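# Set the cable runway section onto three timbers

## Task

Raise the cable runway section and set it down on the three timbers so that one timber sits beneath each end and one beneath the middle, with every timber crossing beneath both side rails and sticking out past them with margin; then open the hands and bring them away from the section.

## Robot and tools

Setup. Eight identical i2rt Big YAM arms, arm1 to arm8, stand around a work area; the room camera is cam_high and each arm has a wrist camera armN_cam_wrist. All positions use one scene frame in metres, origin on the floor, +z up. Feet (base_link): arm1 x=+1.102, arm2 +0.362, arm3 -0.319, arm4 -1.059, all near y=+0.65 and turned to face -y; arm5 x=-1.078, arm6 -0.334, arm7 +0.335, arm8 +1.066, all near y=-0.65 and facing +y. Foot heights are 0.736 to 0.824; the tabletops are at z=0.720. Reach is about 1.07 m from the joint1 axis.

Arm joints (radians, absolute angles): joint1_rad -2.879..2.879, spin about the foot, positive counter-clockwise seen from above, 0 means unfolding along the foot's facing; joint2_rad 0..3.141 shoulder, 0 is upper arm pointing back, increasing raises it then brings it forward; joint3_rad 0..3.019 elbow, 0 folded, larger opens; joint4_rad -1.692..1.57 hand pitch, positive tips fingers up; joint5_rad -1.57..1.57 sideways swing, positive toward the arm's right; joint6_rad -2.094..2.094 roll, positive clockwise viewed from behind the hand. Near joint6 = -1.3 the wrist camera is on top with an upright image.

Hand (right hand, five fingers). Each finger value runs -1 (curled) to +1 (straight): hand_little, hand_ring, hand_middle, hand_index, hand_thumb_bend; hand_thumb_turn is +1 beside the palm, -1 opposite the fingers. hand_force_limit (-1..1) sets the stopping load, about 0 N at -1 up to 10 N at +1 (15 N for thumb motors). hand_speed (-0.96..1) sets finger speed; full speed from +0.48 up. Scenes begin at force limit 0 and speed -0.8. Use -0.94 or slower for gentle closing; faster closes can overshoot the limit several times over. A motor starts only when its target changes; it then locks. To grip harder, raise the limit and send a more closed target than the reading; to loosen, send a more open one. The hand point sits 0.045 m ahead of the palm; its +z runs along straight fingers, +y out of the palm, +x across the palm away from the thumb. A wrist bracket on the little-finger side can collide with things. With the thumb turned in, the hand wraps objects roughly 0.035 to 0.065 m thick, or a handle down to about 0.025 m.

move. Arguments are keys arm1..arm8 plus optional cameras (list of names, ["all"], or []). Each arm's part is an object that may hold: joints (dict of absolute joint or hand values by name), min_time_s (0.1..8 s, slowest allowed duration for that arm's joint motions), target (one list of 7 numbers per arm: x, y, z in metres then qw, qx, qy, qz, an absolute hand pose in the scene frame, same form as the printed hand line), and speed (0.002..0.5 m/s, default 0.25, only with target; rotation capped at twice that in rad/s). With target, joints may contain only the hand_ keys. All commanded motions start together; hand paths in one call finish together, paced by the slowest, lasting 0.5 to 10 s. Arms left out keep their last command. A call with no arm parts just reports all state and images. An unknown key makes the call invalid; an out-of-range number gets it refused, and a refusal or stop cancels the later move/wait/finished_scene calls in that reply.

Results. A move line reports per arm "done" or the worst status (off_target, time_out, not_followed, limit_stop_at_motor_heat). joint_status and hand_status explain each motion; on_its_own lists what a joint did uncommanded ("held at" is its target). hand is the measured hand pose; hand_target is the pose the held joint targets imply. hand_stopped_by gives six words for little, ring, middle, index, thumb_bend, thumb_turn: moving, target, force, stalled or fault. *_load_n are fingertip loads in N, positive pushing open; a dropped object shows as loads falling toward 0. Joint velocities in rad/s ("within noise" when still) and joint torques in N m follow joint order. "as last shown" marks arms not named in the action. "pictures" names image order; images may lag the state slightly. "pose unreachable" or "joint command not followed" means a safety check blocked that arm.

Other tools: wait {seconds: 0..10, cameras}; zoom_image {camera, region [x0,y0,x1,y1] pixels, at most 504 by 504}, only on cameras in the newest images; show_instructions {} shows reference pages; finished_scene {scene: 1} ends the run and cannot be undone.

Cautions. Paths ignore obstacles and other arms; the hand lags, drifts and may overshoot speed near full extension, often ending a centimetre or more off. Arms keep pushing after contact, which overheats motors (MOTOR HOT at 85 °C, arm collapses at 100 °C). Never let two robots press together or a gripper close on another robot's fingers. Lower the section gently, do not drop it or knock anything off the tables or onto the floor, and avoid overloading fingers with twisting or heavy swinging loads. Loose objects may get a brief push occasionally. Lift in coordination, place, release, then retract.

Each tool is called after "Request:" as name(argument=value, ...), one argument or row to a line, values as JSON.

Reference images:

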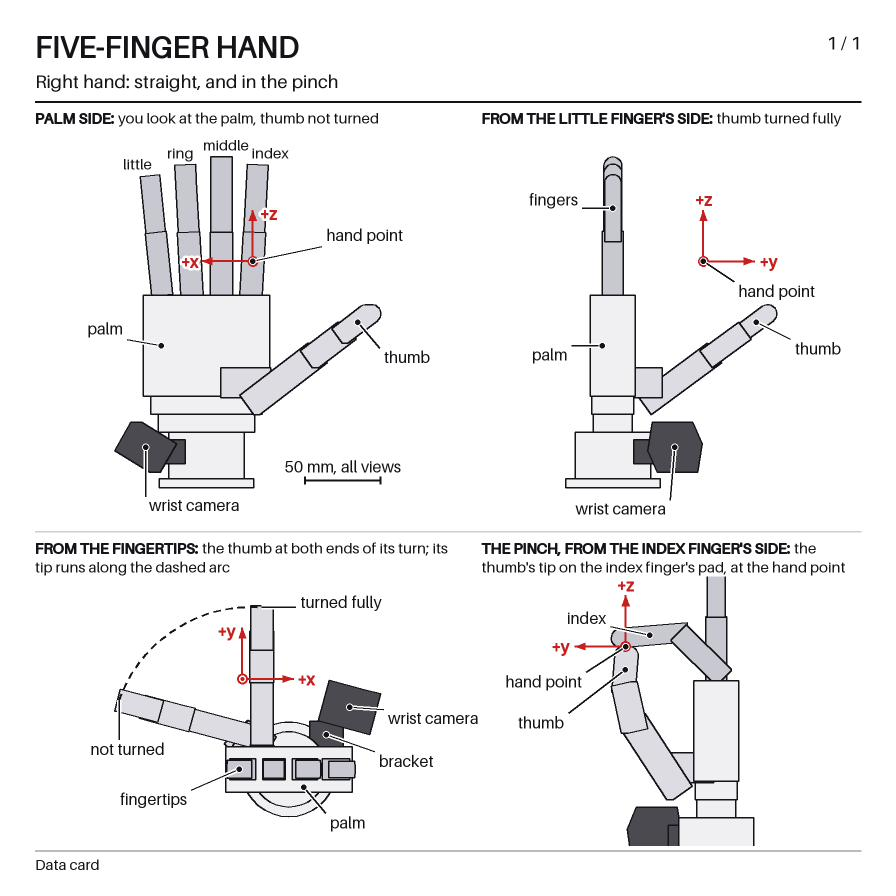

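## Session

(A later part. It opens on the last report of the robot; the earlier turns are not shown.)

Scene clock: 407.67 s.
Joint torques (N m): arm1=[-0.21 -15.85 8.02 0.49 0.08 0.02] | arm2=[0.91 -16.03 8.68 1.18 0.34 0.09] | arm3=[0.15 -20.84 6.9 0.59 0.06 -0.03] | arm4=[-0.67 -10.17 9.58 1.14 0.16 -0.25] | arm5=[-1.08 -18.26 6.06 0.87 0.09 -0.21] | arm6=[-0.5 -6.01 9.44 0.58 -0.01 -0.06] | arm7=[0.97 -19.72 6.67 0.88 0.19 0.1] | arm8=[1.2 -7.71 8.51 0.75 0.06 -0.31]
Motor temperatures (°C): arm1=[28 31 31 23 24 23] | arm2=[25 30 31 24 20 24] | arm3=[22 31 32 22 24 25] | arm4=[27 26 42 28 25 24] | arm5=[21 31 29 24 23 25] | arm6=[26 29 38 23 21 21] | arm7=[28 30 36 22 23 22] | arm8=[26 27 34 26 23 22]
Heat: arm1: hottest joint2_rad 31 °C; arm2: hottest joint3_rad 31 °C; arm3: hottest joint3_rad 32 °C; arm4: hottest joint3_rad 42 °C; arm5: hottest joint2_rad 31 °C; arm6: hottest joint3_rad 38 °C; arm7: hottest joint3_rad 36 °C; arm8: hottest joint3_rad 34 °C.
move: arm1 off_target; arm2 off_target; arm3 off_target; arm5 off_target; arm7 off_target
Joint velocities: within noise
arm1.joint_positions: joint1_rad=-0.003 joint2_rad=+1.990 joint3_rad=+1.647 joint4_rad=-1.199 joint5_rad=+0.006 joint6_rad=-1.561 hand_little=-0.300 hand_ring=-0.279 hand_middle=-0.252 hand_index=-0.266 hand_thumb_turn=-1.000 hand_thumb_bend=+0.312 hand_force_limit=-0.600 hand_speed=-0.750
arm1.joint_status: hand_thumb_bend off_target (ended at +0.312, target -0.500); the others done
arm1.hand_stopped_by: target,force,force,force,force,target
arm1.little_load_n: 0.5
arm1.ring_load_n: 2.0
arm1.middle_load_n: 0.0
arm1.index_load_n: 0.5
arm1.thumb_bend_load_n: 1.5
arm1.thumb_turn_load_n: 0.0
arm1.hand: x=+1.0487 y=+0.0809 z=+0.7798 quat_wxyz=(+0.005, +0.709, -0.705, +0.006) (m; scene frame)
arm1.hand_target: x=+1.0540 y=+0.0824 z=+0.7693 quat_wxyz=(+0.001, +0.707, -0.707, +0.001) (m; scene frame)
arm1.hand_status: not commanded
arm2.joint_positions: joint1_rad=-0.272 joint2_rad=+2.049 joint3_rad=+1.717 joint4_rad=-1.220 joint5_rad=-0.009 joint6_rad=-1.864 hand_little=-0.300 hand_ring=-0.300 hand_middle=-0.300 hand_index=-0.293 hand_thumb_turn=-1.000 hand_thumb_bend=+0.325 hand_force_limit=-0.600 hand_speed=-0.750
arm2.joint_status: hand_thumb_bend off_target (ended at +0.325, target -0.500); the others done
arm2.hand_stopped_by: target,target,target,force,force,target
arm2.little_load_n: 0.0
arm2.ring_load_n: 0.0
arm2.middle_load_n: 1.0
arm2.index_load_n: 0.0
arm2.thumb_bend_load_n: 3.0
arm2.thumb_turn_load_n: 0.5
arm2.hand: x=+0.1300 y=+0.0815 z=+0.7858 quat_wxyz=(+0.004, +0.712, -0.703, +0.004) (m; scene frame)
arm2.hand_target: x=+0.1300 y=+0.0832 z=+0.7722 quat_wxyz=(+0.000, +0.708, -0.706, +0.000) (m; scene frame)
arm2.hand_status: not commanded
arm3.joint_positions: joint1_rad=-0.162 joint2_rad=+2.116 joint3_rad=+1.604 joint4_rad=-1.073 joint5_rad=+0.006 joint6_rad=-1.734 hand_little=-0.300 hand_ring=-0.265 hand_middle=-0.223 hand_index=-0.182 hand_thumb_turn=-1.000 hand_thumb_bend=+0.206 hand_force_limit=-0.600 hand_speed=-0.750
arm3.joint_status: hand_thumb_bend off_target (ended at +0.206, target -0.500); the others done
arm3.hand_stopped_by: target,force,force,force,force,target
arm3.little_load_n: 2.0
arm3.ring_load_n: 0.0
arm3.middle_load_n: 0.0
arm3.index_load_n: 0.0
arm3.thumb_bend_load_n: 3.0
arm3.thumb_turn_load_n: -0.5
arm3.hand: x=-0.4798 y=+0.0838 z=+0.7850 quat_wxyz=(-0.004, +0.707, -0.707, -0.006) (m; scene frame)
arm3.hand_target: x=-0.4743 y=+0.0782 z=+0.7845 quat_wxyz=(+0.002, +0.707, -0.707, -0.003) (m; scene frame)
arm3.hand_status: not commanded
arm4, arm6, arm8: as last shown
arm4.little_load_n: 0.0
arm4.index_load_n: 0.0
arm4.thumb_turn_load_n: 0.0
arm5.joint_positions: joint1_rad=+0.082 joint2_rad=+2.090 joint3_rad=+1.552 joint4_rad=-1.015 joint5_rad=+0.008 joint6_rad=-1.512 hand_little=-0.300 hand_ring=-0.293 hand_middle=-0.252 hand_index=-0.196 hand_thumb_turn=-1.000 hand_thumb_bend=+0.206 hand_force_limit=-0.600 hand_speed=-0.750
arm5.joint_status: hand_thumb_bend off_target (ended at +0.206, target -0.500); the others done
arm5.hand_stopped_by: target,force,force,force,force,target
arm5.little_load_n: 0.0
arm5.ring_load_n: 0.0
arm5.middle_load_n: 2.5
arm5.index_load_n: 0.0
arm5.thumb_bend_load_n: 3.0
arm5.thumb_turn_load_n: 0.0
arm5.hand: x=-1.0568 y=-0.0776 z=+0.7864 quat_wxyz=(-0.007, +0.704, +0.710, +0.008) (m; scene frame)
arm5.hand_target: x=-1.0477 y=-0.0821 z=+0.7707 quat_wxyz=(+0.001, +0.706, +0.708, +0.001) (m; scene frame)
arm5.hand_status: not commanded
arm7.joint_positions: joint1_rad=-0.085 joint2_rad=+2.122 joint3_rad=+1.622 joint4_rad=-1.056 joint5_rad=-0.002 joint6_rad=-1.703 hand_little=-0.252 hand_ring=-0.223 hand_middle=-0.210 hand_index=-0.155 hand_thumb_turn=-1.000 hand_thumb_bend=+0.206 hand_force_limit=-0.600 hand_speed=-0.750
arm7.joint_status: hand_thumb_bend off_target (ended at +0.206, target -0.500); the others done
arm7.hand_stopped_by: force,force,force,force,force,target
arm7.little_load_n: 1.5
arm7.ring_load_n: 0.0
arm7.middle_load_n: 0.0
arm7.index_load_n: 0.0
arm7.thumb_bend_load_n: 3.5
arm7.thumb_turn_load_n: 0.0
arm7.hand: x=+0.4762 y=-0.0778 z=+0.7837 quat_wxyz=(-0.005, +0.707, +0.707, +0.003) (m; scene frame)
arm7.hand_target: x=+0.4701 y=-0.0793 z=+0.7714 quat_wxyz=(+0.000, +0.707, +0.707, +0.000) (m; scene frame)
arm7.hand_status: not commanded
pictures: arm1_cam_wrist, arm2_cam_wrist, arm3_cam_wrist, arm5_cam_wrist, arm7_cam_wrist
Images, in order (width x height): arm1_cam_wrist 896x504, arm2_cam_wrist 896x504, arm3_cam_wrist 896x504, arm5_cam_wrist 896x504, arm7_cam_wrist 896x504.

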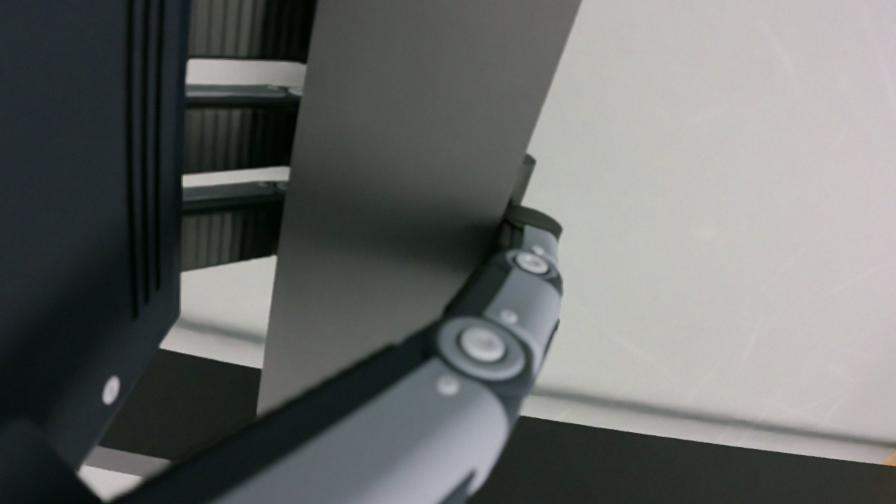

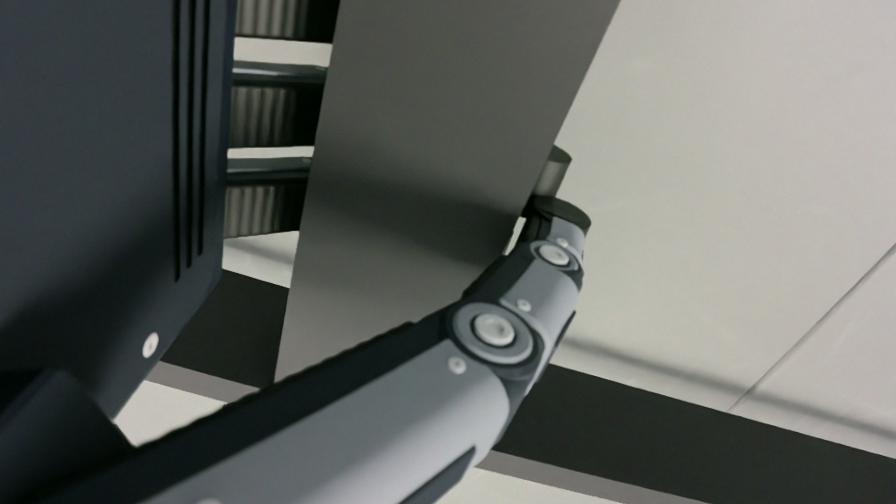

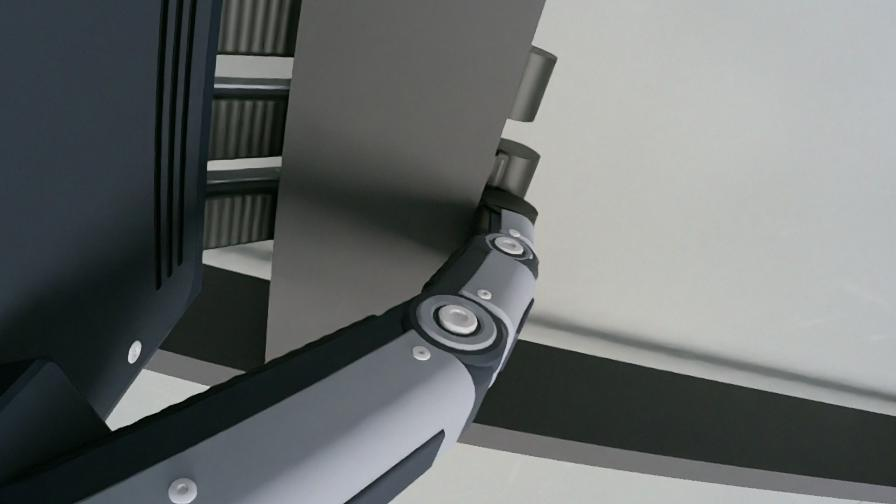

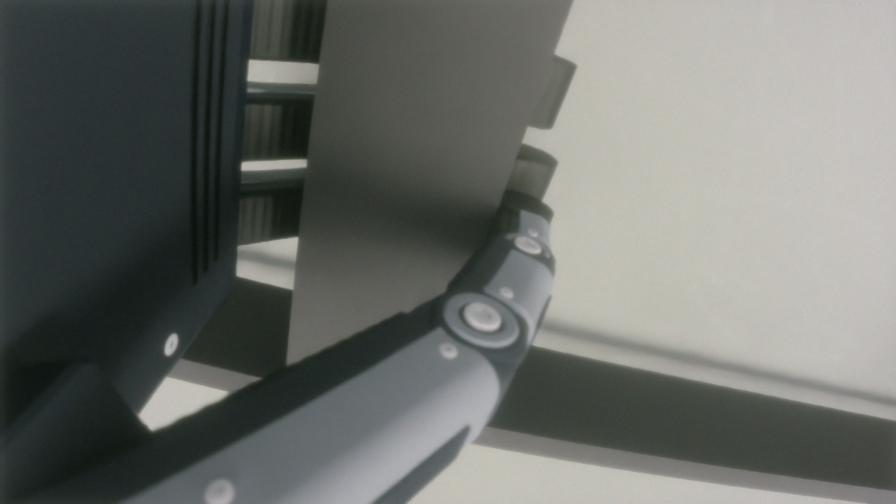

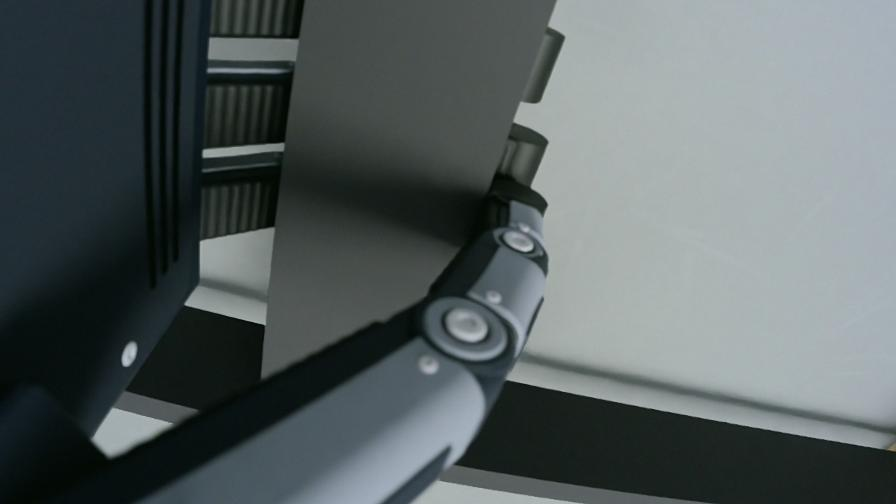

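Request:
move(
  arm1={"target": [1.054, 0.0824, 0.825, 0, 0.7071, -0.7071, 0], "speed": 0.04},
  arm2={"target": [0.130, 0.0832, 0.831, 0, 0.7071, -0.7071, 0], "speed": 0.04},
  arm3={"target": [-0.4743, 0.0782, 0.830, 0, 0.7071, -0.7071, 0], "speed": 0.04},
  arm5={"target": [-1.0477, -0.0821, 0.8315, 0, 0.7071, 0.7071, 0], "speed": 0.04},
  arm7={"target": [0.4701, -0.0793, 0.829, 0, 0.7071, 0.7071, 0], "speed": 0.04},
  cameras=["arm1_cam_wrist", "arm3_cam_wrist", "arm5_cam_wrist", "cam_high"],
)

Scene clock: 417.63 s.
Joint torques (N m): arm1=[0.03 -18.84 13.91 -2.36 0.28 0.04] | arm2=[0.91 -19.72 15.01 -1.17 0.31 0.11] | arm3=[-0.03 -25.76 9.66 -1.47 -0.13 -0.05] | arm4=[-0.73 -10.23 9.55 1.14 0.17 -0.25] | arm5=[-1.38 -24.18 9.5 -1.26 0.1 -0.16] | arm6=[-0.32 -5.95 9.39 0.54 -0.02 -0.06] | arm7=[0.97 -25.17 9.69 -2.3 0.15 0.12] | arm8=[1.14 -7.65 8.5 0.75 0.06 -0.31]
Motor temperatures (°C): arm1=[28 31 31 23 24 23] | arm2=[25 30 30 24 20 24] | arm3=[22 31 32 22 24 25] | arm4=[27 26 42 28 25 24] | arm5=[21 32 29 24 23 25] | arm6=[26 29 38 23 21 21] | arm7=[28 30 36 22 23 22] | arm8=[26 27 34 26 23 22]
Heat: arm1: hottest joint2_rad 31 °C; arm2: hottest joint2_rad 30 °C; arm3: hottest joint3_rad 32 °C; arm4: hottest joint3_rad 42 °C; arm5: hottest joint2_rad 32 °C; arm6: hottest joint3_rad 38 °C; arm7: hottest joint3_rad 36 °C; arm8: hottest joint3_rad 34 °C.
move: arm1 off_target; arm2 off_target; arm3 off_target; arm5 off_target; arm7 off_target
Joint velocities: within noise
arm1.joint_positions: joint1_rad=-0.002 joint2_rad=+1.990 joint3_rad=+1.651 joint4_rad=-1.239 joint5_rad=+0.001 joint6_rad=-1.561 hand_little=-0.300 hand_ring=-0.279 hand_middle=-0.252 hand_index=-0.265 hand_thumb_turn=-1.000 hand_thumb_bend=+0.312 hand_force_limit=-0.600 hand_speed=-0.750
arm1.joint_status: not commanded
arm1.hand_stopped_by: target,force,force,force,force,target
arm1.little_load_n: 0.0
arm1.ring_load_n: 0.0
arm1.middle_load_n: 0.0
arm1.index_load_n: 8.5
arm1.thumb_bend_load_n: 0.0
arm1.thumb_turn_load_n: 0.0
arm1.hand: x=+1.0499 y=+0.0897 z=+0.7823 quat_wxyz=(-0.009, +0.709, -0.705, -0.005) (m; scene frame)
arm1.hand_target: x=+1.0541 y=+0.0804 z=+0.8237 quat_wxyz=(+0.005, +0.707, -0.707, +0.005) (m; scene frame)
arm1.hand_status: off_target (0.044 m and 1.2 deg from the pose sent, 0.046 m and 1.0 deg at the start)
arm2.joint_positions: joint1_rad=-0.272 joint2_rad=+2.048 joint3_rad=+1.720 joint4_rad=-1.274 joint5_rad=-0.009 joint6_rad=-1.870 hand_little=-0.300 hand_ring=-0.300 hand_middle=-0.300 hand_index=-0.293 hand_thumb_turn=-1.000 hand_thumb_bend=+0.325 hand_force_limit=-0.600 hand_speed=-0.750
arm2.joint_status: not commanded
arm2.hand_stopped_by: target,target,target,force,force,target
arm2.little_load_n: 0.0
arm2.ring_load_n: 0.0
arm2.middle_load_n: 0.5
arm2.index_load_n: 6.5
arm2.thumb_bend_load_n: 3.0
arm2.thumb_turn_load_n: 0.5
arm2.hand: x=+0.1335 y=+0.0940 z=+0.7881 quat_wxyz=(-0.018, +0.713, -0.700, -0.008) (m; scene frame)
arm2.hand_target: x=+0.1293 y=+0.0810 z=+0.8303 quat_wxyz=(+0.007, +0.709, -0.705, +0.004) (m; scene frame)
arm2.hand_status: off_target (0.044 m and 2.5 deg from the pose sent, 0.045 m and 1.0 deg at the start)
arm3.joint_positions: joint1_rad=-0.162 joint2_rad=+2.115 joint3_rad=+1.604 joint4_rad=-1.099 joint5_rad=-0.003 joint6_rad=-1.734 hand_little=-0.300 hand_ring=-0.265 hand_middle=-0.223 hand_index=-0.182 hand_thumb_turn=-1.000 hand_thumb_bend=+0.206 hand_force_limit=-0.600 hand_speed=-0.750
arm3.joint_status: not commanded
arm3.hand_stopped_by: target,force,force,force,force,target
arm3.little_load_n: 0.5
arm3.ring_load_n: 0.5
arm3.middle_load_n: 0.0
arm3.index_load_n: 0.5
arm3.thumb_bend_load_n: 3.5
arm3.thumb_turn_load_n: -1.5
arm3.hand: x=-0.4770 y=+0.0902 z=+0.7858 quat_wxyz=(-0.017, +0.707, -0.707, -0.009) (m; scene frame)
arm3.hand_target: x=-0.4735 y=+0.0755 z=+0.8284 quat_wxyz=(+0.004, +0.707, -0.707, +0.007) (m; scene frame)
arm3.hand_status: off_target (0.046 m and 2.2 deg from the pose sent, 0.046 m and 0.8 deg at the start)
arm4, arm6, arm8: as last shown
arm5.joint_positions: joint1_rad=+0.081 joint2_rad=+2.088 joint3_rad=+1.552 joint4_rad=-1.078 joint5_rad=+0.002 joint6_rad=-1.515 hand_little=-0.300 hand_ring=-0.293 hand_middle=-0.252 hand_index=-0.196 hand_thumb_turn=-1.000 hand_thumb_bend=+0.206 hand_force_limit=-0.600 hand_speed=-0.750
arm5.joint_status: not commanded
arm5.hand_stopped_by: target,force,force,force,force,target
arm5.little_load_n: 0.0
arm5.ring_load_n: 3.5
arm5.middle_load_n: 3.0
arm5.index_load_n: 0.5
arm5.thumb_bend_load_n: 2.5
arm5.thumb_turn_load_n: 0.5
arm5.hand: x=-1.0565 y=-0.0940 z=+0.7894 quat_wxyz=(+0.014, +0.703, +0.711, -0.015) (m; scene frame)
arm5.hand_target: x=-1.0483 y=-0.0798 z=+0.8300 quat_wxyz=(-0.006, +0.707, +0.707, +0.004) (m; scene frame)
arm5.hand_status: off_target (0.045 m and 2.4 deg from the pose sent, 0.046 m and 1.3 deg at the start)
arm7.joint_positions: joint1_rad=-0.085 joint2_rad=+2.120 joint3_rad=+1.622 joint4_rad=-1.085 joint5_rad=-0.002 joint6_rad=-1.705 hand_little=-0.252 hand_ring=-0.223 hand_middle=-0.210 hand_index=-0.155 hand_thumb_turn=-1.000 hand_thumb_bend=+0.206 hand_force_limit=-0.600 hand_speed=-0.750
arm7.joint_status: not commanded
arm7.hand_stopped_by: force,force,force,force,force,target
arm7.little_load_n: 0.5
arm7.ring_load_n: 0.0
arm7.middle_load_n: 1.5
arm7.index_load_n: 0.5
arm7.thumb_bend_load_n: 4.0
arm7.thumb_turn_load_n: -1.5
arm7.hand: x=+0.4752 y=-0.0852 z=+0.7852 quat_wxyz=(+0.004, +0.706, +0.708, -0.008) (m; scene frame)
arm7.hand_target: x=+0.4707 y=-0.0766 z=+0.8273 quat_wxyz=(-0.004, +0.707, +0.707, +0.005) (m; scene frame)
arm7.hand_status: off_target (0.044 m and 1.0 deg from the pose sent, 0.046 m and 0.7 deg at the start)
pictures: arm1_cam_wrist, arm3_cam_wrist, arm5_cam_wrist, cam_high
Images, in order (width x height): arm1_cam_wrist 896x504, arm3_cam_wrist 896x504, arm5_cam_wrist 896x504, cam_high 896x504.

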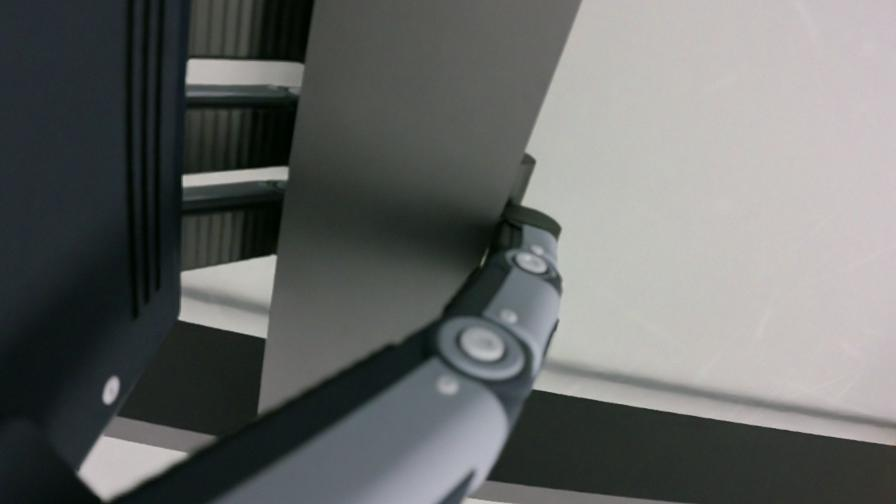

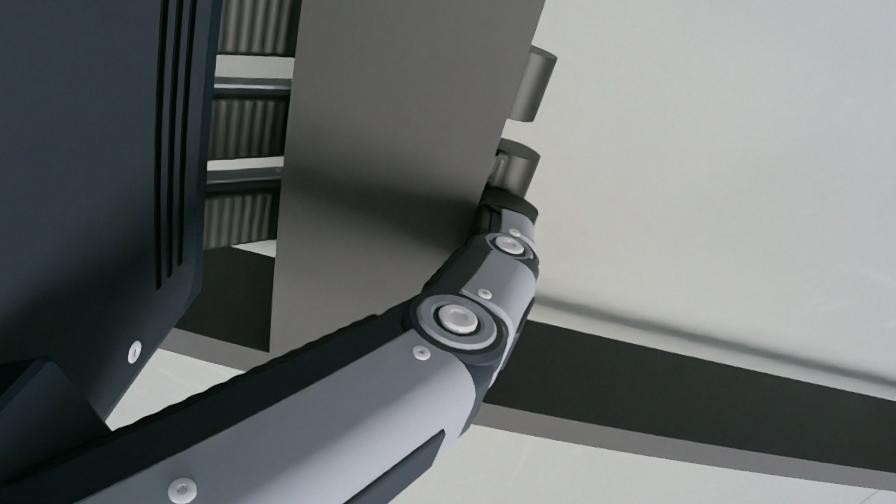

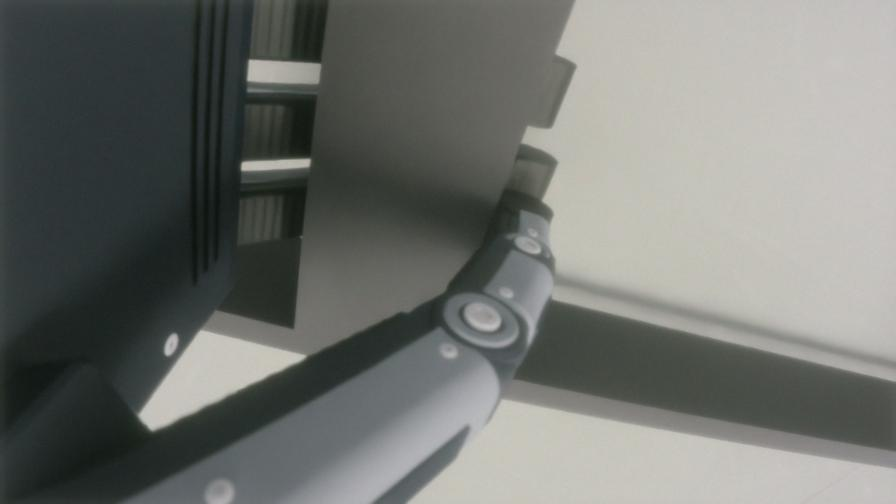

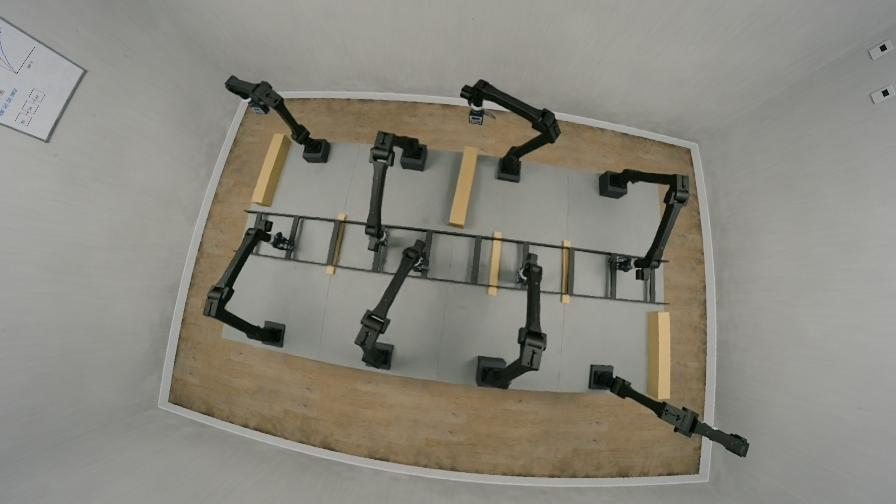

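Request:
move(
  arm1={"target": [1.054, 0.080, 0.850, 0.0185, 0.7069, -0.7069, 0.0185], "speed": 0.04},
  arm2={"target": [0.130, 0.079, 0.856, 0.0185, 0.7069, -0.7069, 0.0185], "speed": 0.04},
  arm3={"target": [-0.4743, 0.075, 0.855, 0.0185, 0.7069, -0.7069, 0.0185], "speed": 0.04},
  arm5={"target": [-1.0477, -0.079, 0.8565, -0.0185, 0.7069, 0.7069, 0.0185], "speed": 0.04},
  arm7={"target": [0.4701, -0.076, 0.854, -0.0185, 0.7069, 0.7069, 0.0185], "speed": 0.04},
  cameras=["arm1_cam_wrist", "arm3_cam_wrist"],
)

Scene clock: 445.40 s.
Joint torques (N m): arm1=[-0.03 -22.83 13.07 -2.54 0.28 0.05] | arm2=[0.79 -22.53 14.74 -1.32 0.26 0.13] | arm3=[-0.26 -30.04 8.1 -1.32 0 -0.05] | arm4=[-0.67 -10.23 9.58 1.14 0.17 -0.25] | arm5=[-1.38 -28.45 7.92 -1.07 0.35 -0.13] | arm6=[-0.32 -6.07 9.4 0.58 0 -0.04] | arm7=[0.44 -29.51 8.43 -1.98 -0.05 0.11] | arm8=[1.2 -7.71 8.5 0.76 0.06 -0.31]
Motor temperatures (°C): arm1=[28 31 34 23 24 23] | arm2=[25 34 38 24 20 24] | arm3=[22 32 33 22 24 25] | arm4=[27 26 41 27 25 24] | arm5=[21 33 29 24 23 25] | arm6=[26 29 37 23 21 21] | arm7=[28 35 37 22 23 22] | arm8=[26 27 33 26 23 22]
Heat: arm1: hottest joint3_rad 34 °C; arm2: hottest joint3_rad 38 °C; arm3: hottest joint3_rad 33 °C; arm4: hottest joint3_rad 41 °C; arm5: hottest joint2_rad 33 °C; arm6: hottest joint3_rad 37 °C; arm7: hottest joint3_rad 37 °C; arm8: hottest joint3_rad 33 °C.
move: arm1 off_target; arm2 off_target; arm3 off_target; arm5 off_target; arm7 off_target
Joint velocities: within noise
arm1.joint_positions: joint1_rad=-0.002 joint2_rad=+1.990 joint3_rad=+1.651 joint4_rad=-1.239 joint5_rad=+0.001 joint6_rad=-1.561 hand_little=-0.300 hand_ring=-0.279 hand_middle=-0.252 hand_index=-0.265 hand_thumb_turn=-1.000 hand_thumb_bend=+0.312 hand_force_limit=-0.600 hand_speed=-0.750
arm1.joint_status: not commanded
arm1.hand_stopped_by: target,force,force,force,force,target
arm1.little_load_n: 0.0
arm1.ring_load_n: 0.0
arm1.middle_load_n: 0.0
arm1.index_load_n: 9.0
arm1.thumb_bend_load_n: 0.0
arm1.thumb_turn_load_n: 0.0
arm1.hand: x=+1.0499 y=+0.0897 z=+0.7825 quat_wxyz=(-0.009, +0.709, -0.705, -0.005) (m; scene frame)
arm1.hand_target: x=+1.0535 y=+0.0823 z=+0.8471 quat_wxyz=(+0.019, +0.707, -0.707, +0.019) (m; scene frame)
arm1.hand_status: off_target (0.068 m and 4.1 deg from the pose sent, 0.069 m and 4.2 deg at the start)
arm2.joint_positions: joint1_rad=-0.272 joint2_rad=+2.045 joint3_rad=+1.720 joint4_rad=-1.272 joint5_rad=-0.023 joint6_rad=-1.870 hand_little=-0.300 hand_ring=-0.300 hand_middle=-0.300 hand_index=-0.292 hand_thumb_turn=-1.000 hand_thumb_bend=+0.325 hand_force_limit=-0.600 hand_speed=-0.750
arm2.joint_status: not commanded
arm2.hand_stopped_by: target,target,target,force,force,target
arm2.little_load_n: 0.0
arm2.ring_load_n: 0.0
arm2.middle_load_n: 1.5
arm2.index_load_n: 11.0
arm2.thumb_bend_load_n: 2.5
arm2.thumb_turn_load_n: 0.0
arm2.hand: x=+0.1359 y=+0.0926 z=+0.7894 quat_wxyz=(-0.019, +0.713, -0.701, +0.000) (m; scene frame)
arm2.hand_target: x=+0.1306 y=+0.0813 z=+0.8541 quat_wxyz=(+0.020, +0.707, -0.707, +0.019) (m; scene frame)
arm2.hand_status: off_target (0.068 m and 4.9 deg from the pose sent, 0.070 m and 5.3 deg at the start)
arm3.joint_positions: joint1_rad=-0.162 joint2_rad=+2.112 joint3_rad=+1.604 joint4_rad=-1.099 joint5_rad=-0.008 joint6_rad=-1.737 hand_little=-0.300 hand_ring=-0.265 hand_middle=-0.223 hand_index=-0.182 hand_thumb_turn=-1.000 hand_thumb_bend=+0.207 hand_force_limit=-0.600 hand_speed=-0.750
arm3.joint_status: not commanded
arm3.hand_stopped_by: target,force,force,force,force,target
arm3.little_load_n: 1.0
arm3.ring_load_n: 1.5
arm3.middle_load_n: 0.5
arm3.index_load_n: 1.0
arm3.thumb_bend_load_n: 4.5
arm3.thumb_turn_load_n: -1.5
arm3.hand: x=-0.4763 y=+0.0893 z=+0.7874 quat_wxyz=(-0.017, +0.708, -0.706, -0.007) (m; scene frame)
arm3.hand_target: x=-0.4744 y=+0.0767 z=+0.8518 quat_wxyz=(+0.018, +0.707, -0.707, +0.019) (m; scene frame)
arm3.hand_status: off_target (0.069 m and 5.0 deg from the pose sent, 0.071 m and 5.2 deg at the start)
arm4, arm6, arm8: as last shown
arm5.joint_positions: joint1_rad=+0.081 joint2_rad=+2.085 joint3_rad=+1.552 joint4_rad=-1.076 joint5_rad=+0.002 joint6_rad=-1.517 hand_little=-0.300 hand_ring=-0.293 hand_middle=-0.251 hand_index=-0.196 hand_thumb_turn=-1.000 hand_thumb_bend=+0.206 hand_force_limit=-0.600 hand_speed=-0.750
arm5.joint_status: not commanded
arm5.hand_stopped_by: target,force,force,force,force,target
arm5.little_load_n: 0.0
arm5.ring_load_n: 5.5
arm5.middle_load_n: 3.0
arm5.index_load_n: 1.5
arm5.thumb_bend_load_n: 2.5
arm5.thumb_turn_load_n: 0.5
arm5.hand: x=-1.0565 y=-0.0930 z=+0.7912 quat_wxyz=(+0.012, +0.702, +0.712, -0.013) (m; scene frame)
arm5.hand_target: x=-1.0476 y=-0.0805 z=+0.8533 quat_wxyz=(-0.019, +0.707, +0.707, +0.019) (m; scene frame)
arm5.hand_status: off_target (0.067 m and 5.1 deg from the pose sent, 0.069 m and 5.3 deg at the start)
arm7.joint_positions: joint1_rad=-0.085 joint2_rad=+2.118 joint3_rad=+1.622 joint4_rad=-1.085 joint5_rad=-0.004 joint6_rad=-1.705 hand_little=-0.252 hand_ring=-0.223 hand_middle=-0.210 hand_index=-0.155 hand_thumb_turn=-1.000 hand_thumb_bend=+0.206 hand_force_limit=-0.600 hand_speed=-0.750
arm7.joint_status: not commanded
arm7.hand_stopped_by: force,force,force,force,force,target
arm7.little_load_n: 1.0
arm7.ring_load_n: 0.5
arm7.middle_load_n: 2.0
arm7.index_load_n: 0.0
arm7.thumb_bend_load_n: 5.5
arm7.thumb_turn_load_n: -1.5
arm7.hand: x=+0.4750 y=-0.0847 z=+0.7864 quat_wxyz=(+0.002, +0.706, +0.708, -0.007) (m; scene frame)
arm7.hand_target: x=+0.4705 y=-0.0772 z=+0.8501 quat_wxyz=(-0.019, +0.707, +0.707, +0.018) (m; scene frame)
arm7.hand_status: off_target (0.068 m and 3.8 deg from the pose sent, 0.070 m and 3.9 deg at the start)
arm8.ring_load_n: 0.5
pictures: arm1_cam_wrist, arm3_cam_wrist
Images, in order (width x height): arm1_cam_wrist 896x504, arm3_cam_wrist 896x504.

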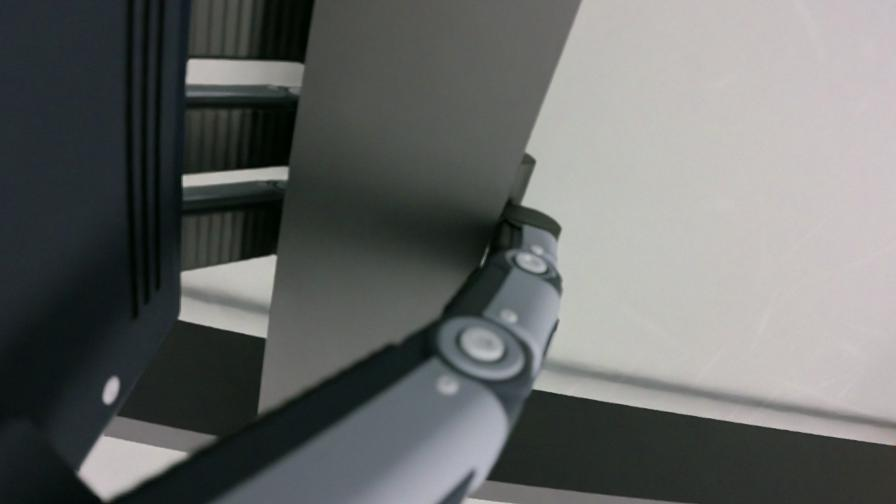

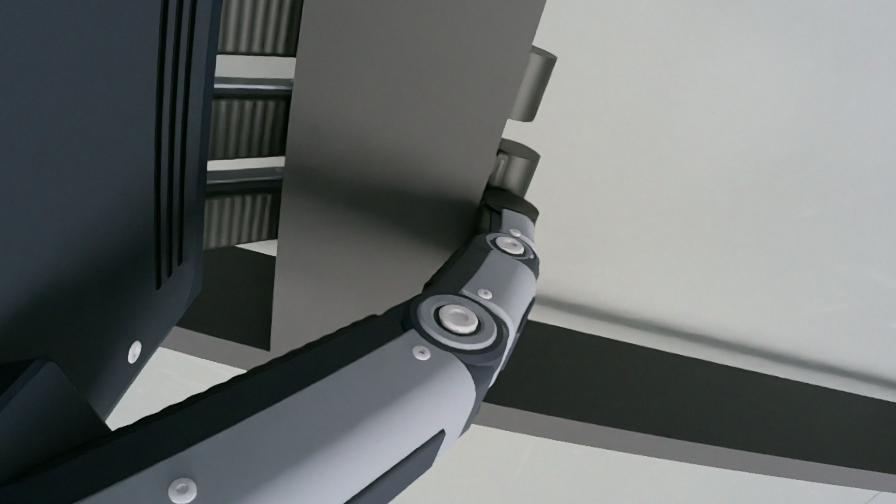

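Request:
move(
  arm1={"joints": {"joint2_rad": 1.870, "joint3_rad": 1.771, "joint4_rad": -1.239}, "min_time_s": 2},
  arm2={"joints": {"joint2_rad": 1.925, "joint3_rad": 1.840, "joint4_rad": -1.272}, "min_time_s": 2},
  arm3={"joints": {"joint2_rad": 1.992, "joint3_rad": 1.724, "joint4_rad": -1.099}, "min_time_s": 2},
  arm5={"joints": {"joint2_rad": 1.965, "joint3_rad": 1.672, "joint4_rad": -1.076}, "min_time_s": 2},
  arm7={"joints": {"joint2_rad": 1.998, "joint3_rad": 1.742, "joint4_rad": -1.085}, "min_time_s": 2},
  cameras=["arm1_cam_wrist", "arm3_cam_wrist", "arm5_cam_wrist"],
)

Scene clock: 507.87 s.
Joint torques (N m): arm1=[-0.38 -25.11 18.26 0.17 0.38 0.04] | arm2=[0.62 -25.52 19.75 0.46 0.59 0.13] | arm3=[-0.26 -31.56 16.02 0.01 0.17 -0.04] | arm4=[-0.67 -10.23 9.58 1.14 0.17 -0.25] | arm5=[-1.2 -29.92 15.76 0.29 0.49 -0.12] | arm6=[-0.32 -5.89 9.39 0.57 0.01 -0.06] | arm7=[0.38 -31.33 15.53 0.21 -0.03 0.12] | arm8=[1.14 -7.77 8.5 0.76 0.05 -0.3]
Motor temperatures (°C): arm1=[28 35 38 23 24 23] | arm2=[25 35 42 24 20 24] | arm3=[21 36 34 22 24 25] | arm4=[27 26 41 27 24 24] | arm5=[21 42 30 23 23 25] | arm6=[26 29 37 23 21 21] | arm7=[27 36 39 22 23 22] | arm8=[26 27 33 26 23 22]
Heat: arm1: hottest joint3_rad 38 °C; arm2: hottest joint3_rad 42 °C; arm3: hottest joint2_rad 36 °C; arm4: hottest joint3_rad 41 °C; arm5: hottest joint2_rad 42 °C; arm6: hottest joint3_rad 37 °C; arm7: hottest joint3_rad 39 °C; arm8: hottest joint3_rad 33 °C.
move: arm1 time_out; arm2 time_out; arm3 time_out; arm5 time_out; arm7 time_out
Joint velocities: within noise
arm1.joint_positions: joint1_rad=-0.002 joint2_rad=+1.988 joint3_rad=+1.657 joint4_rad=-1.241 joint5_rad=-0.002 joint6_rad=-1.561 hand_little=-0.300 hand_ring=-0.279 hand_middle=-0.252 hand_index=-0.265 hand_thumb_turn=-1.000 hand_thumb_bend=+0.312 hand_force_limit=-0.600 hand_speed=-0.750
arm1.joint_status: joint3_rad time_out (moved +0.006 of +0.120); the others done
arm1.hand_stopped_by: target,force,force,force,force,target
arm1.little_load_n: 0.0
arm1.ring_load_n: 1.5
arm1.middle_load_n: 0.0
arm1.index_load_n: 12.0
arm1.thumb_bend_load_n: 0.0
arm1.thumb_turn_load_n: 0.0
arm1.on_its_own: joint3_rad reads +1.657 and still pushes toward +1.770 since a time_out
arm1.hand: x=+1.0505 y=+0.0875 z=+0.7854 quat_wxyz=(-0.007, +0.709, -0.705, -0.002) (m; scene frame)
arm1.hand_target: x=+1.0542 y=+0.0447 z=+0.8939 quat_wxyz=(+0.075, +0.703, -0.703, +0.078) (m; scene frame)
arm1.hand_status: not commanded
arm2.joint_positions: joint1_rad=-0.272 joint2_rad=+2.041 joint3_rad=+1.722 joint4_rad=-1.272 joint5_rad=-0.030 joint6_rad=-1.870 hand_little=-0.300 hand_ring=-0.300 hand_middle=-0.300 hand_index=-0.292 hand_thumb_turn=-1.000 hand_thumb_bend=+0.325 hand_force_limit=-0.600 hand_speed=-0.750
arm2.joint_status: joint3_rad time_out (moved +0.003 of +0.120); the others done
arm2.hand_stopped_by: target,target,target,force,force,target
arm2.little_load_n: 0.0
arm2.ring_load_n: 0.0
arm2.middle_load_n: 4.5
arm2.index_load_n: 15.5
arm2.thumb_bend_load_n: 1.0
arm2.thumb_turn_load_n: 0.5
arm2.on_its_own: joint3_rad reads +1.722 and still pushes toward +1.835 since a time_out
arm2.hand: x=+0.1370 y=+0.0909 z=+0.7916 quat_wxyz=(-0.018, +0.713, -0.701, +0.004) (m; scene frame)
arm2.hand_target: x=+0.1223 y=+0.0519 z=+0.9050 quat_wxyz=(+0.084, +0.704, -0.703, +0.055) (m; scene frame)
arm2.hand_status: not commanded
arm3.joint_positions: joint1_rad=-0.162 joint2_rad=+2.111 joint3_rad=+1.611 joint4_rad=-1.105 joint5_rad=-0.012 joint6_rad=-1.737 hand_little=-0.300 hand_ring=-0.265 hand_middle=-0.223 hand_index=-0.182 hand_thumb_turn=-1.000 hand_thumb_bend=+0.207 hand_force_limit=-0.600 hand_speed=-0.750
arm3.joint_status: joint3_rad time_out (moved +0.007 of +0.120); the others done
arm3.hand_stopped_by: target,force,force,force,force,target
arm3.little_load_n: 1.5
arm3.ring_load_n: 2.0
arm3.middle_load_n: 1.0
arm3.index_load_n: 1.0
arm3.thumb_bend_load_n: 5.5
arm3.thumb_turn_load_n: -0.5
arm3.on_its_own: joint3_rad reads +1.611 and still pushes toward +1.723 since a time_out
arm3.hand: x=-0.4757 y=+0.0875 z=+0.7897 quat_wxyz=(-0.018, +0.708, -0.706, -0.004) (m; scene frame)
arm3.hand_target: x=-0.4820 y=+0.0289 z=+0.9001 quat_wxyz=(+0.077, +0.704, -0.703, +0.061) (m; scene frame)
arm3.hand_status: not commanded
arm4, arm6, arm8: as last shown
arm5.joint_positions: joint1_rad=+0.080 joint2_rad=+2.084 joint3_rad=+1.558 joint4_rad=-1.078 joint5_rad=-0.003 joint6_rad=-1.506 hand_little=-0.300 hand_ring=-0.292 hand_middle=-0.251 hand_index=-0.196 hand_thumb_turn=-1.000 hand_thumb_bend=+0.206 hand_force_limit=-0.600 hand_speed=-0.750
arm5.joint_status: joint3_rad time_out (moved +0.006 of +0.120); the others done
arm5.hand_stopped_by: target,force,force,force,force,target
arm5.little_load_n: 0.0
arm5.ring_load_n: 7.5
arm5.middle_load_n: 4.0
arm5.index_load_n: 1.5
arm5.thumb_bend_load_n: 1.5
arm5.thumb_turn_load_n: 0.5
arm5.on_its_own: joint3_rad reads +1.558 and still pushes toward +1.671 since a time_out
arm5.hand: x=-1.0570 y=-0.0912 z=+0.7932 quat_wxyz=(+0.008, +0.706, +0.708, -0.013) (m; scene frame)
arm5.hand_target: x=-1.0506 y=-0.0311 z=+0.8990 quat_wxyz=(-0.074, +0.708, +0.699, +0.068) (m; scene frame)
arm5.hand_status: not commanded
arm6.thumb_turn_load_n: 0.5
arm7.joint_positions: joint1_rad=-0.085 joint2_rad=+2.117 joint3_rad=+1.625 joint4_rad=-1.086 joint5_rad=-0.005 joint6_rad=-1.706 hand_little=-0.252 hand_ring=-0.223 hand_middle=-0.210 hand_index=-0.155 hand_thumb_turn=-1.000 hand_thumb_bend=+0.207 hand_force_limit=-0.600 hand_speed=-0.750
arm7.joint_status: joint3_rad time_out (moved +0.004 of +0.120); the others done
arm7.hand_stopped_by: force,force,force,force,force,target
arm7.little_load_n: 2.0
arm7.ring_load_n: 1.0
arm7.middle_load_n: 2.0
arm7.index_load_n: 0.0
arm7.thumb_bend_load_n: 5.5
arm7.thumb_turn_load_n: -0.5
arm7.on_its_own: joint3_rad reads +1.625 and still pushes toward +1.738 since a time_out
arm7.hand: x=+0.4749 y=-0.0832 z=+0.7880 quat_wxyz=(+0.001, +0.706, +0.708, -0.006) (m; scene frame)
arm7.hand_target: x=+0.4771 y=-0.0241 z=+0.8997 quat_wxyz=(-0.070, +0.702, +0.703, +0.085) (m; scene frame)
arm7.hand_status: not commanded
arm8.ring_load_n: 0.0
pictures: arm1_cam_wrist, arm3_cam_wrist, arm5_cam_wrist
Images, in order (width x height): arm1_cam_wrist 896x504, arm3_cam_wrist 896x504, arm5_cam_wrist 896x504.

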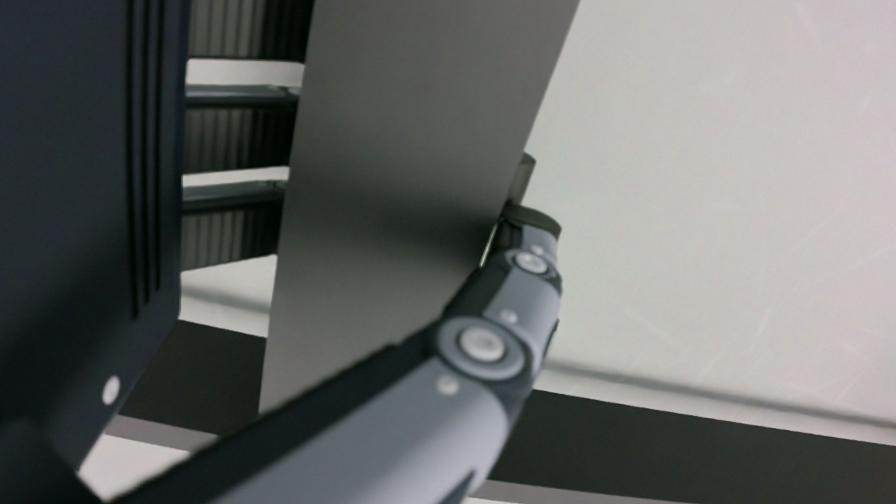

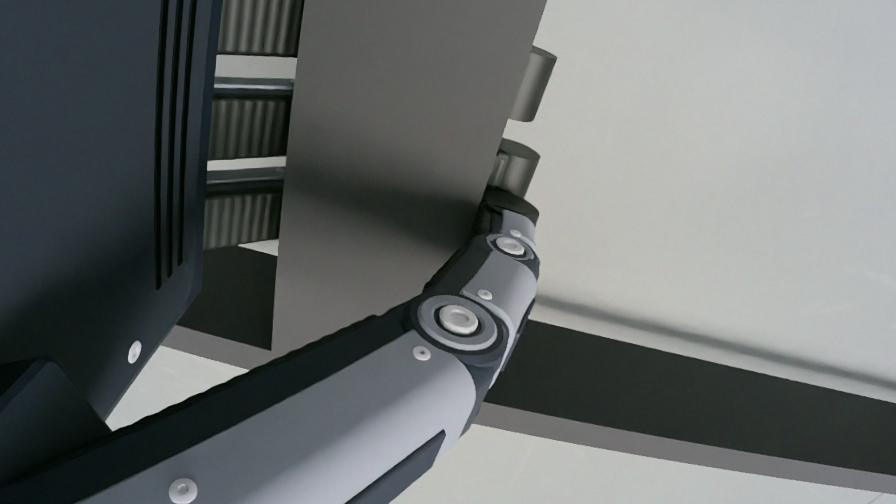

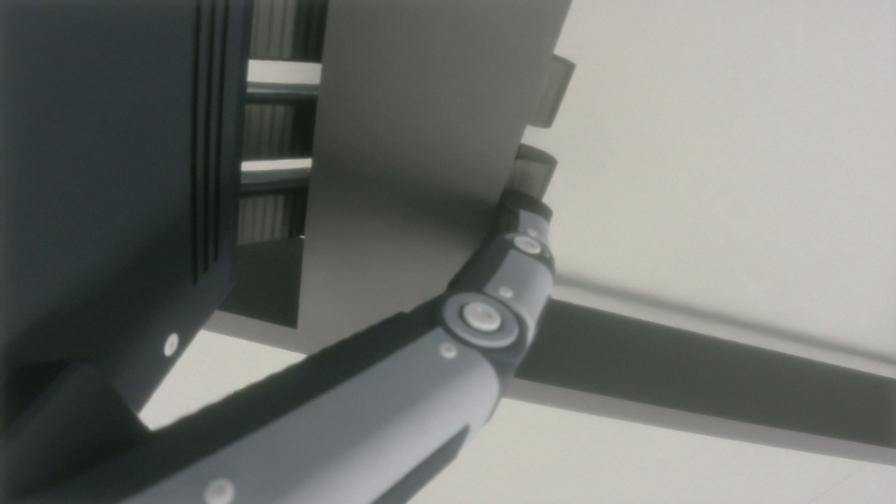

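Request:
move(
  arm1={"joints": {"hand_little": -0.7, "hand_ring": -0.7, "hand_middle": -0.7, "hand_force_limit": 0.4, "hand_speed": -0.88}},
  arm2={"joints": {"hand_little": -0.7, "hand_ring": -0.7, "hand_middle": -0.7, "hand_force_limit": 0.4, "hand_speed": -0.88}},
  arm3={"joints": {"hand_little": -0.7, "hand_ring": -0.7, "hand_middle": -0.7, "hand_index": -0.7, "hand_force_limit": 0.4, "hand_speed": -0.88}},
  arm5={"joints": {"hand_little": -0.7, "hand_middle": -0.7, "hand_index": -0.7, "hand_force_limit": 0.4, "hand_speed": -0.88}},
  arm7={"joints": {"hand_little": -0.7, "hand_ring": -0.7, "hand_middle": -0.7, "hand_index": -0.7, "hand_force_limit": 0.4, "hand_speed": -0.88}},
  cameras=["arm1_cam_wrist", "arm2_cam_wrist"],
)

Scene clock: 529.40 s.
Joint torques (N m): arm1=[-0.15 -25.29 18.28 0.08 0.45 0.03] | arm2=[0.56 -25.41 19.79 0.44 0.61 0.14] | arm3=[-0.26 -31.5 16.02 0.02 0.53 -0.04] | arm4=[-0.73 -10.23 9.57 1.14 0.16 -0.25] | arm5=[-0.85 -29.63 15.83 0.27 0.6 -0.12] | arm6=[-0.5 -5.66 9.39 0.58 0 -0.06] | arm7=[0.62 -31.44 15.6 0.25 0.16 0.12] | arm8=[1.14 -7.65 8.51 0.75 0.06 -0.31]
Motor temperatures (°C): arm1=[28 40 41 23 24 23] | arm2=[25 36 44 24 20 24] | arm3=[21 36 41 22 24 25] | arm4=[27 27 41 27 24 24] | arm5=[21 43 34 23 23 25] | arm6=[26 29 37 23 21 21] | arm7=[27 36 46 22 23 22] | arm8=[26 27 33 26 23 22]
Heat: arm1: hottest joint3_rad 41 °C; arm2: hottest joint3_rad 44 °C; arm3: hottest joint3_rad 41 °C; arm4: hottest joint3_rad 41 °C; arm5: hottest joint2_rad 43 °C; arm6: hottest joint3_rad 37 °C; arm7: hottest joint3_rad 46 °C; arm8: hottest joint3_rad 33 °C.
move: arm1 off_target; arm2 off_target; arm3 off_target; arm5 off_target; arm7 off_target
Joint velocities: within noise
arm1.joint_positions: joint1_rad=-0.002 joint2_rad=+1.988 joint3_rad=+1.657 joint4_rad=-1.238 joint5_rad=-0.003 joint6_rad=-1.561 hand_little=-0.363 hand_ring=-0.309 hand_middle=-0.292 hand_index=-0.266 hand_thumb_turn=-1.000 hand_thumb_bend=+0.312 hand_force_limit=+0.400 hand_speed=-0.880
arm1.joint_status: hand_little off_target (ended at -0.363, target -0.700); hand_ring off_target (ended at -0.309, target -0.700); hand_middle off_target (ended at -0.292, target -0.700); the others done
arm1.hand_stopped_by: force,force,force,force,force,target
arm1.little_load_n: 7.0
arm1.ring_load_n: 2.5
arm1.middle_load_n: 7.5
arm1.index_load_n: 0.0
arm1.thumb_bend_load_n: 0.5
arm1.thumb_turn_load_n: 0.0
arm1.on_its_own: joint3_rad reads +1.657 and still pushes toward +1.770 since a time_out
arm1.hand: x=+1.0508 y=+0.0867 z=+0.7852 quat_wxyz=(-0.007, +0.709, -0.705, +0.000) (m; scene frame)
arm1.hand_target: x=+1.0542 y=+0.0445 z=+0.8939 quat_wxyz=(+0.076, +0.703, -0.703, +0.079) (m; scene frame)
arm1.hand_status: not commanded
arm2.joint_positions: joint1_rad=-0.272 joint2_rad=+2.041 joint3_rad=+1.722 joint4_rad=-1.272 joint5_rad=-0.030 joint6_rad=-1.870 hand_little=-0.409 hand_ring=-0.351 hand_middle=-0.308 hand_index=-0.292 hand_thumb_turn=-1.000 hand_thumb_bend=+0.325 hand_force_limit=+0.400 hand_speed=-0.880
arm2.joint_status: hand_little off_target (ended at -0.409, target -0.700); hand_ring off_target (ended at -0.351, target -0.700); hand_middle off_target (ended at -0.308, target -0.700); the others done
arm2.hand_stopped_by: force,force,force,force,force,target
arm2.little_load_n: 7.5
arm2.ring_load_n: 8.5
arm2.middle_load_n: 7.0
arm2.index_load_n: 7.0
arm2.thumb_bend_load_n: 2.0
arm2.thumb_turn_load_n: 0.0
arm2.on_its_own: joint3_rad reads +1.722 and still pushes toward +1.835 since a time_out
arm2.hand: x=+0.1370 y=+0.0909 z=+0.7916 quat_wxyz=(-0.018, +0.713, -0.701, +0.004) (m; scene frame)
arm2.hand_target: x=+0.1222 y=+0.0521 z=+0.9051 quat_wxyz=(+0.084, +0.704, -0.703, +0.054) (m; scene frame)
arm2.hand_status: not commanded
arm3.joint_positions: joint1_rad=-0.162 joint2_rad=+2.111 joint3_rad=+1.611 joint4_rad=-1.102 joint5_rad=-0.022 joint6_rad=-1.737 hand_little=-0.330 hand_ring=-0.284 hand_middle=-0.264 hand_index=-0.245 hand_thumb_turn=-1.000 hand_thumb_bend=+0.207 hand_force_limit=+0.400 hand_speed=-0.880
arm3.joint_status: hand_little off_target (ended at -0.330, target -0.700); hand_ring off_target (ended at -0.284, target -0.700); hand_middle off_target (ended at -0.264, target -0.700); hand_index off_target (ended at -0.245, target -0.700); the others done
arm3.hand_stopped_by: force,force,force,force,force,target
arm3.little_load_n: 5.0
arm3.ring_load_n: 2.5
arm3.middle_load_n: 8.0
arm3.index_load_n: 9.0
arm3.thumb_bend_load_n: 7.5
arm3.thumb_turn_load_n: 0.0
arm3.on_its_own: joint3_rad reads +1.611 and still pushes toward +1.723 since a time_out
arm3.hand: x=-0.4740 y=+0.0864 z=+0.7891 quat_wxyz=(-0.019, +0.708, -0.706, +0.000) (m; scene frame)
arm3.hand_target: x=-0.4821 y=+0.0281 z=+0.9002 quat_wxyz=(+0.078, +0.704, -0.703, +0.062) (m; scene frame)
arm3.hand_status: not commanded
arm4, arm6, arm8: as last shown
arm5.joint_positions: joint1_rad=+0.079 joint2_rad=+2.084 joint3_rad=+1.558 joint4_rad=-1.078 joint5_rad=-0.006 joint6_rad=-1.506 hand_little=-0.363 hand_ring=-0.293 hand_middle=-0.259 hand_index=-0.226 hand_thumb_turn=-1.000 hand_thumb_bend=+0.206 hand_force_limit=+0.400 hand_speed=-0.880
arm5.joint_status: hand_little off_target (ended at -0.363, target -0.700); hand_middle off_target (ended at -0.259, target -0.700); hand_index off_target (ended at -0.226, target -0.700); the others done
arm5.hand_stopped_by: force,force,force,force,force,target
arm5.little_load_n: 8.5
arm5.ring_load_n: 2.0
arm5.middle_load_n: 6.0
arm5.index_load_n: 5.5
arm5.thumb_bend_load_n: 2.5
arm5.thumb_turn_load_n: 0.0
arm5.on_its_own: joint3_rad reads +1.558 and still pushes toward +1.671 since a time_out
arm5.hand: x=-1.0572 y=-0.0913 z=+0.7930 quat_wxyz=(+0.007, +0.707, +0.707, -0.014) (m; scene frame)
arm5.hand_target: x=-1.0507 y=-0.0311 z=+0.8990 quat_wxyz=(-0.074, +0.708, +0.699, +0.068) (m; scene frame)
arm5.hand_status: not commanded
arm6.thumb_turn_load_n: 0.0
arm7.joint_positions: joint1_rad=-0.086 joint2_rad=+2.117 joint3_rad=+1.625 joint4_rad=-1.085 joint5_rad=-0.010 joint6_rad=-1.705 hand_little=-0.271 hand_ring=-0.243 hand_middle=-0.229 hand_index=-0.218 hand_thumb_turn=-1.000 hand_thumb_bend=+0.207 hand_force_limit=+0.400 hand_speed=-0.880
arm7.joint_status: hand_little off_target (ended at -0.271, target -0.700); hand_ring off_target (ended at -0.243, target -0.700); hand_middle off_target (ended at -0.229, target -0.700); hand_index off_target (ended at -0.218, target -0.700); the others done
arm7.hand_stopped_by: force,force,force,force,force,target
arm7.little_load_n: 4.5
arm7.ring_load_n: 4.5
arm7.middle_load_n: 3.5
arm7.index_load_n: 9.0
arm7.thumb_bend_load_n: 7.0
arm7.thumb_turn_load_n: 0.0
arm7.on_its_own: joint3_rad reads +1.625 and still pushes toward +1.738 since a time_out
arm7.hand: x=+0.4745 y=-0.0829 z=+0.7876 quat_wxyz=(-0.001, +0.707, +0.708, -0.007) (m; scene frame)
arm7.hand_target: x=+0.4769 y=-0.0238 z=+0.8997 quat_wxyz=(-0.071, +0.703, +0.703, +0.085) (m; scene frame)
arm7.hand_status: not commanded
pictures: arm1_cam_wrist, arm2_cam_wrist
Images, in order (width x height): arm1_cam_wrist 896x504, arm2_cam_wrist 896x504.

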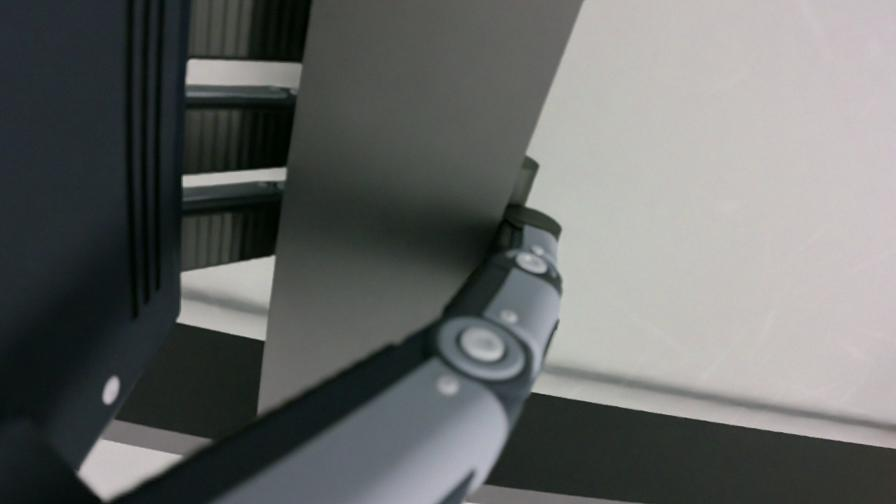

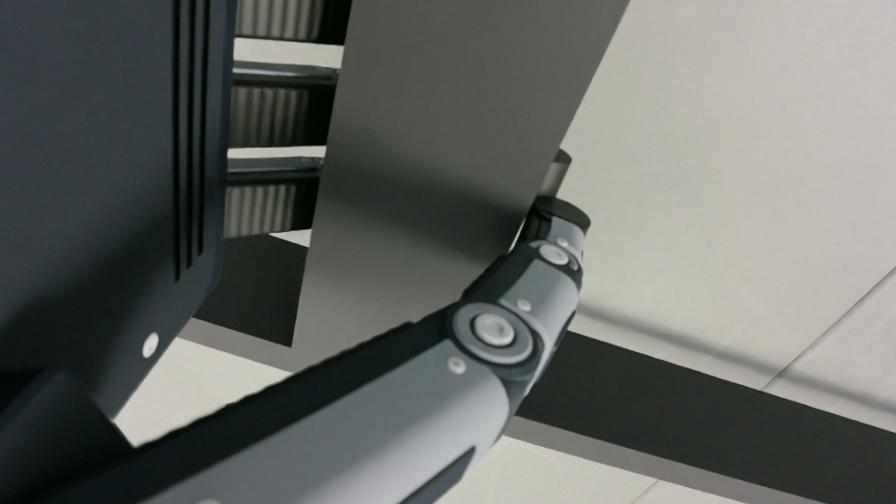

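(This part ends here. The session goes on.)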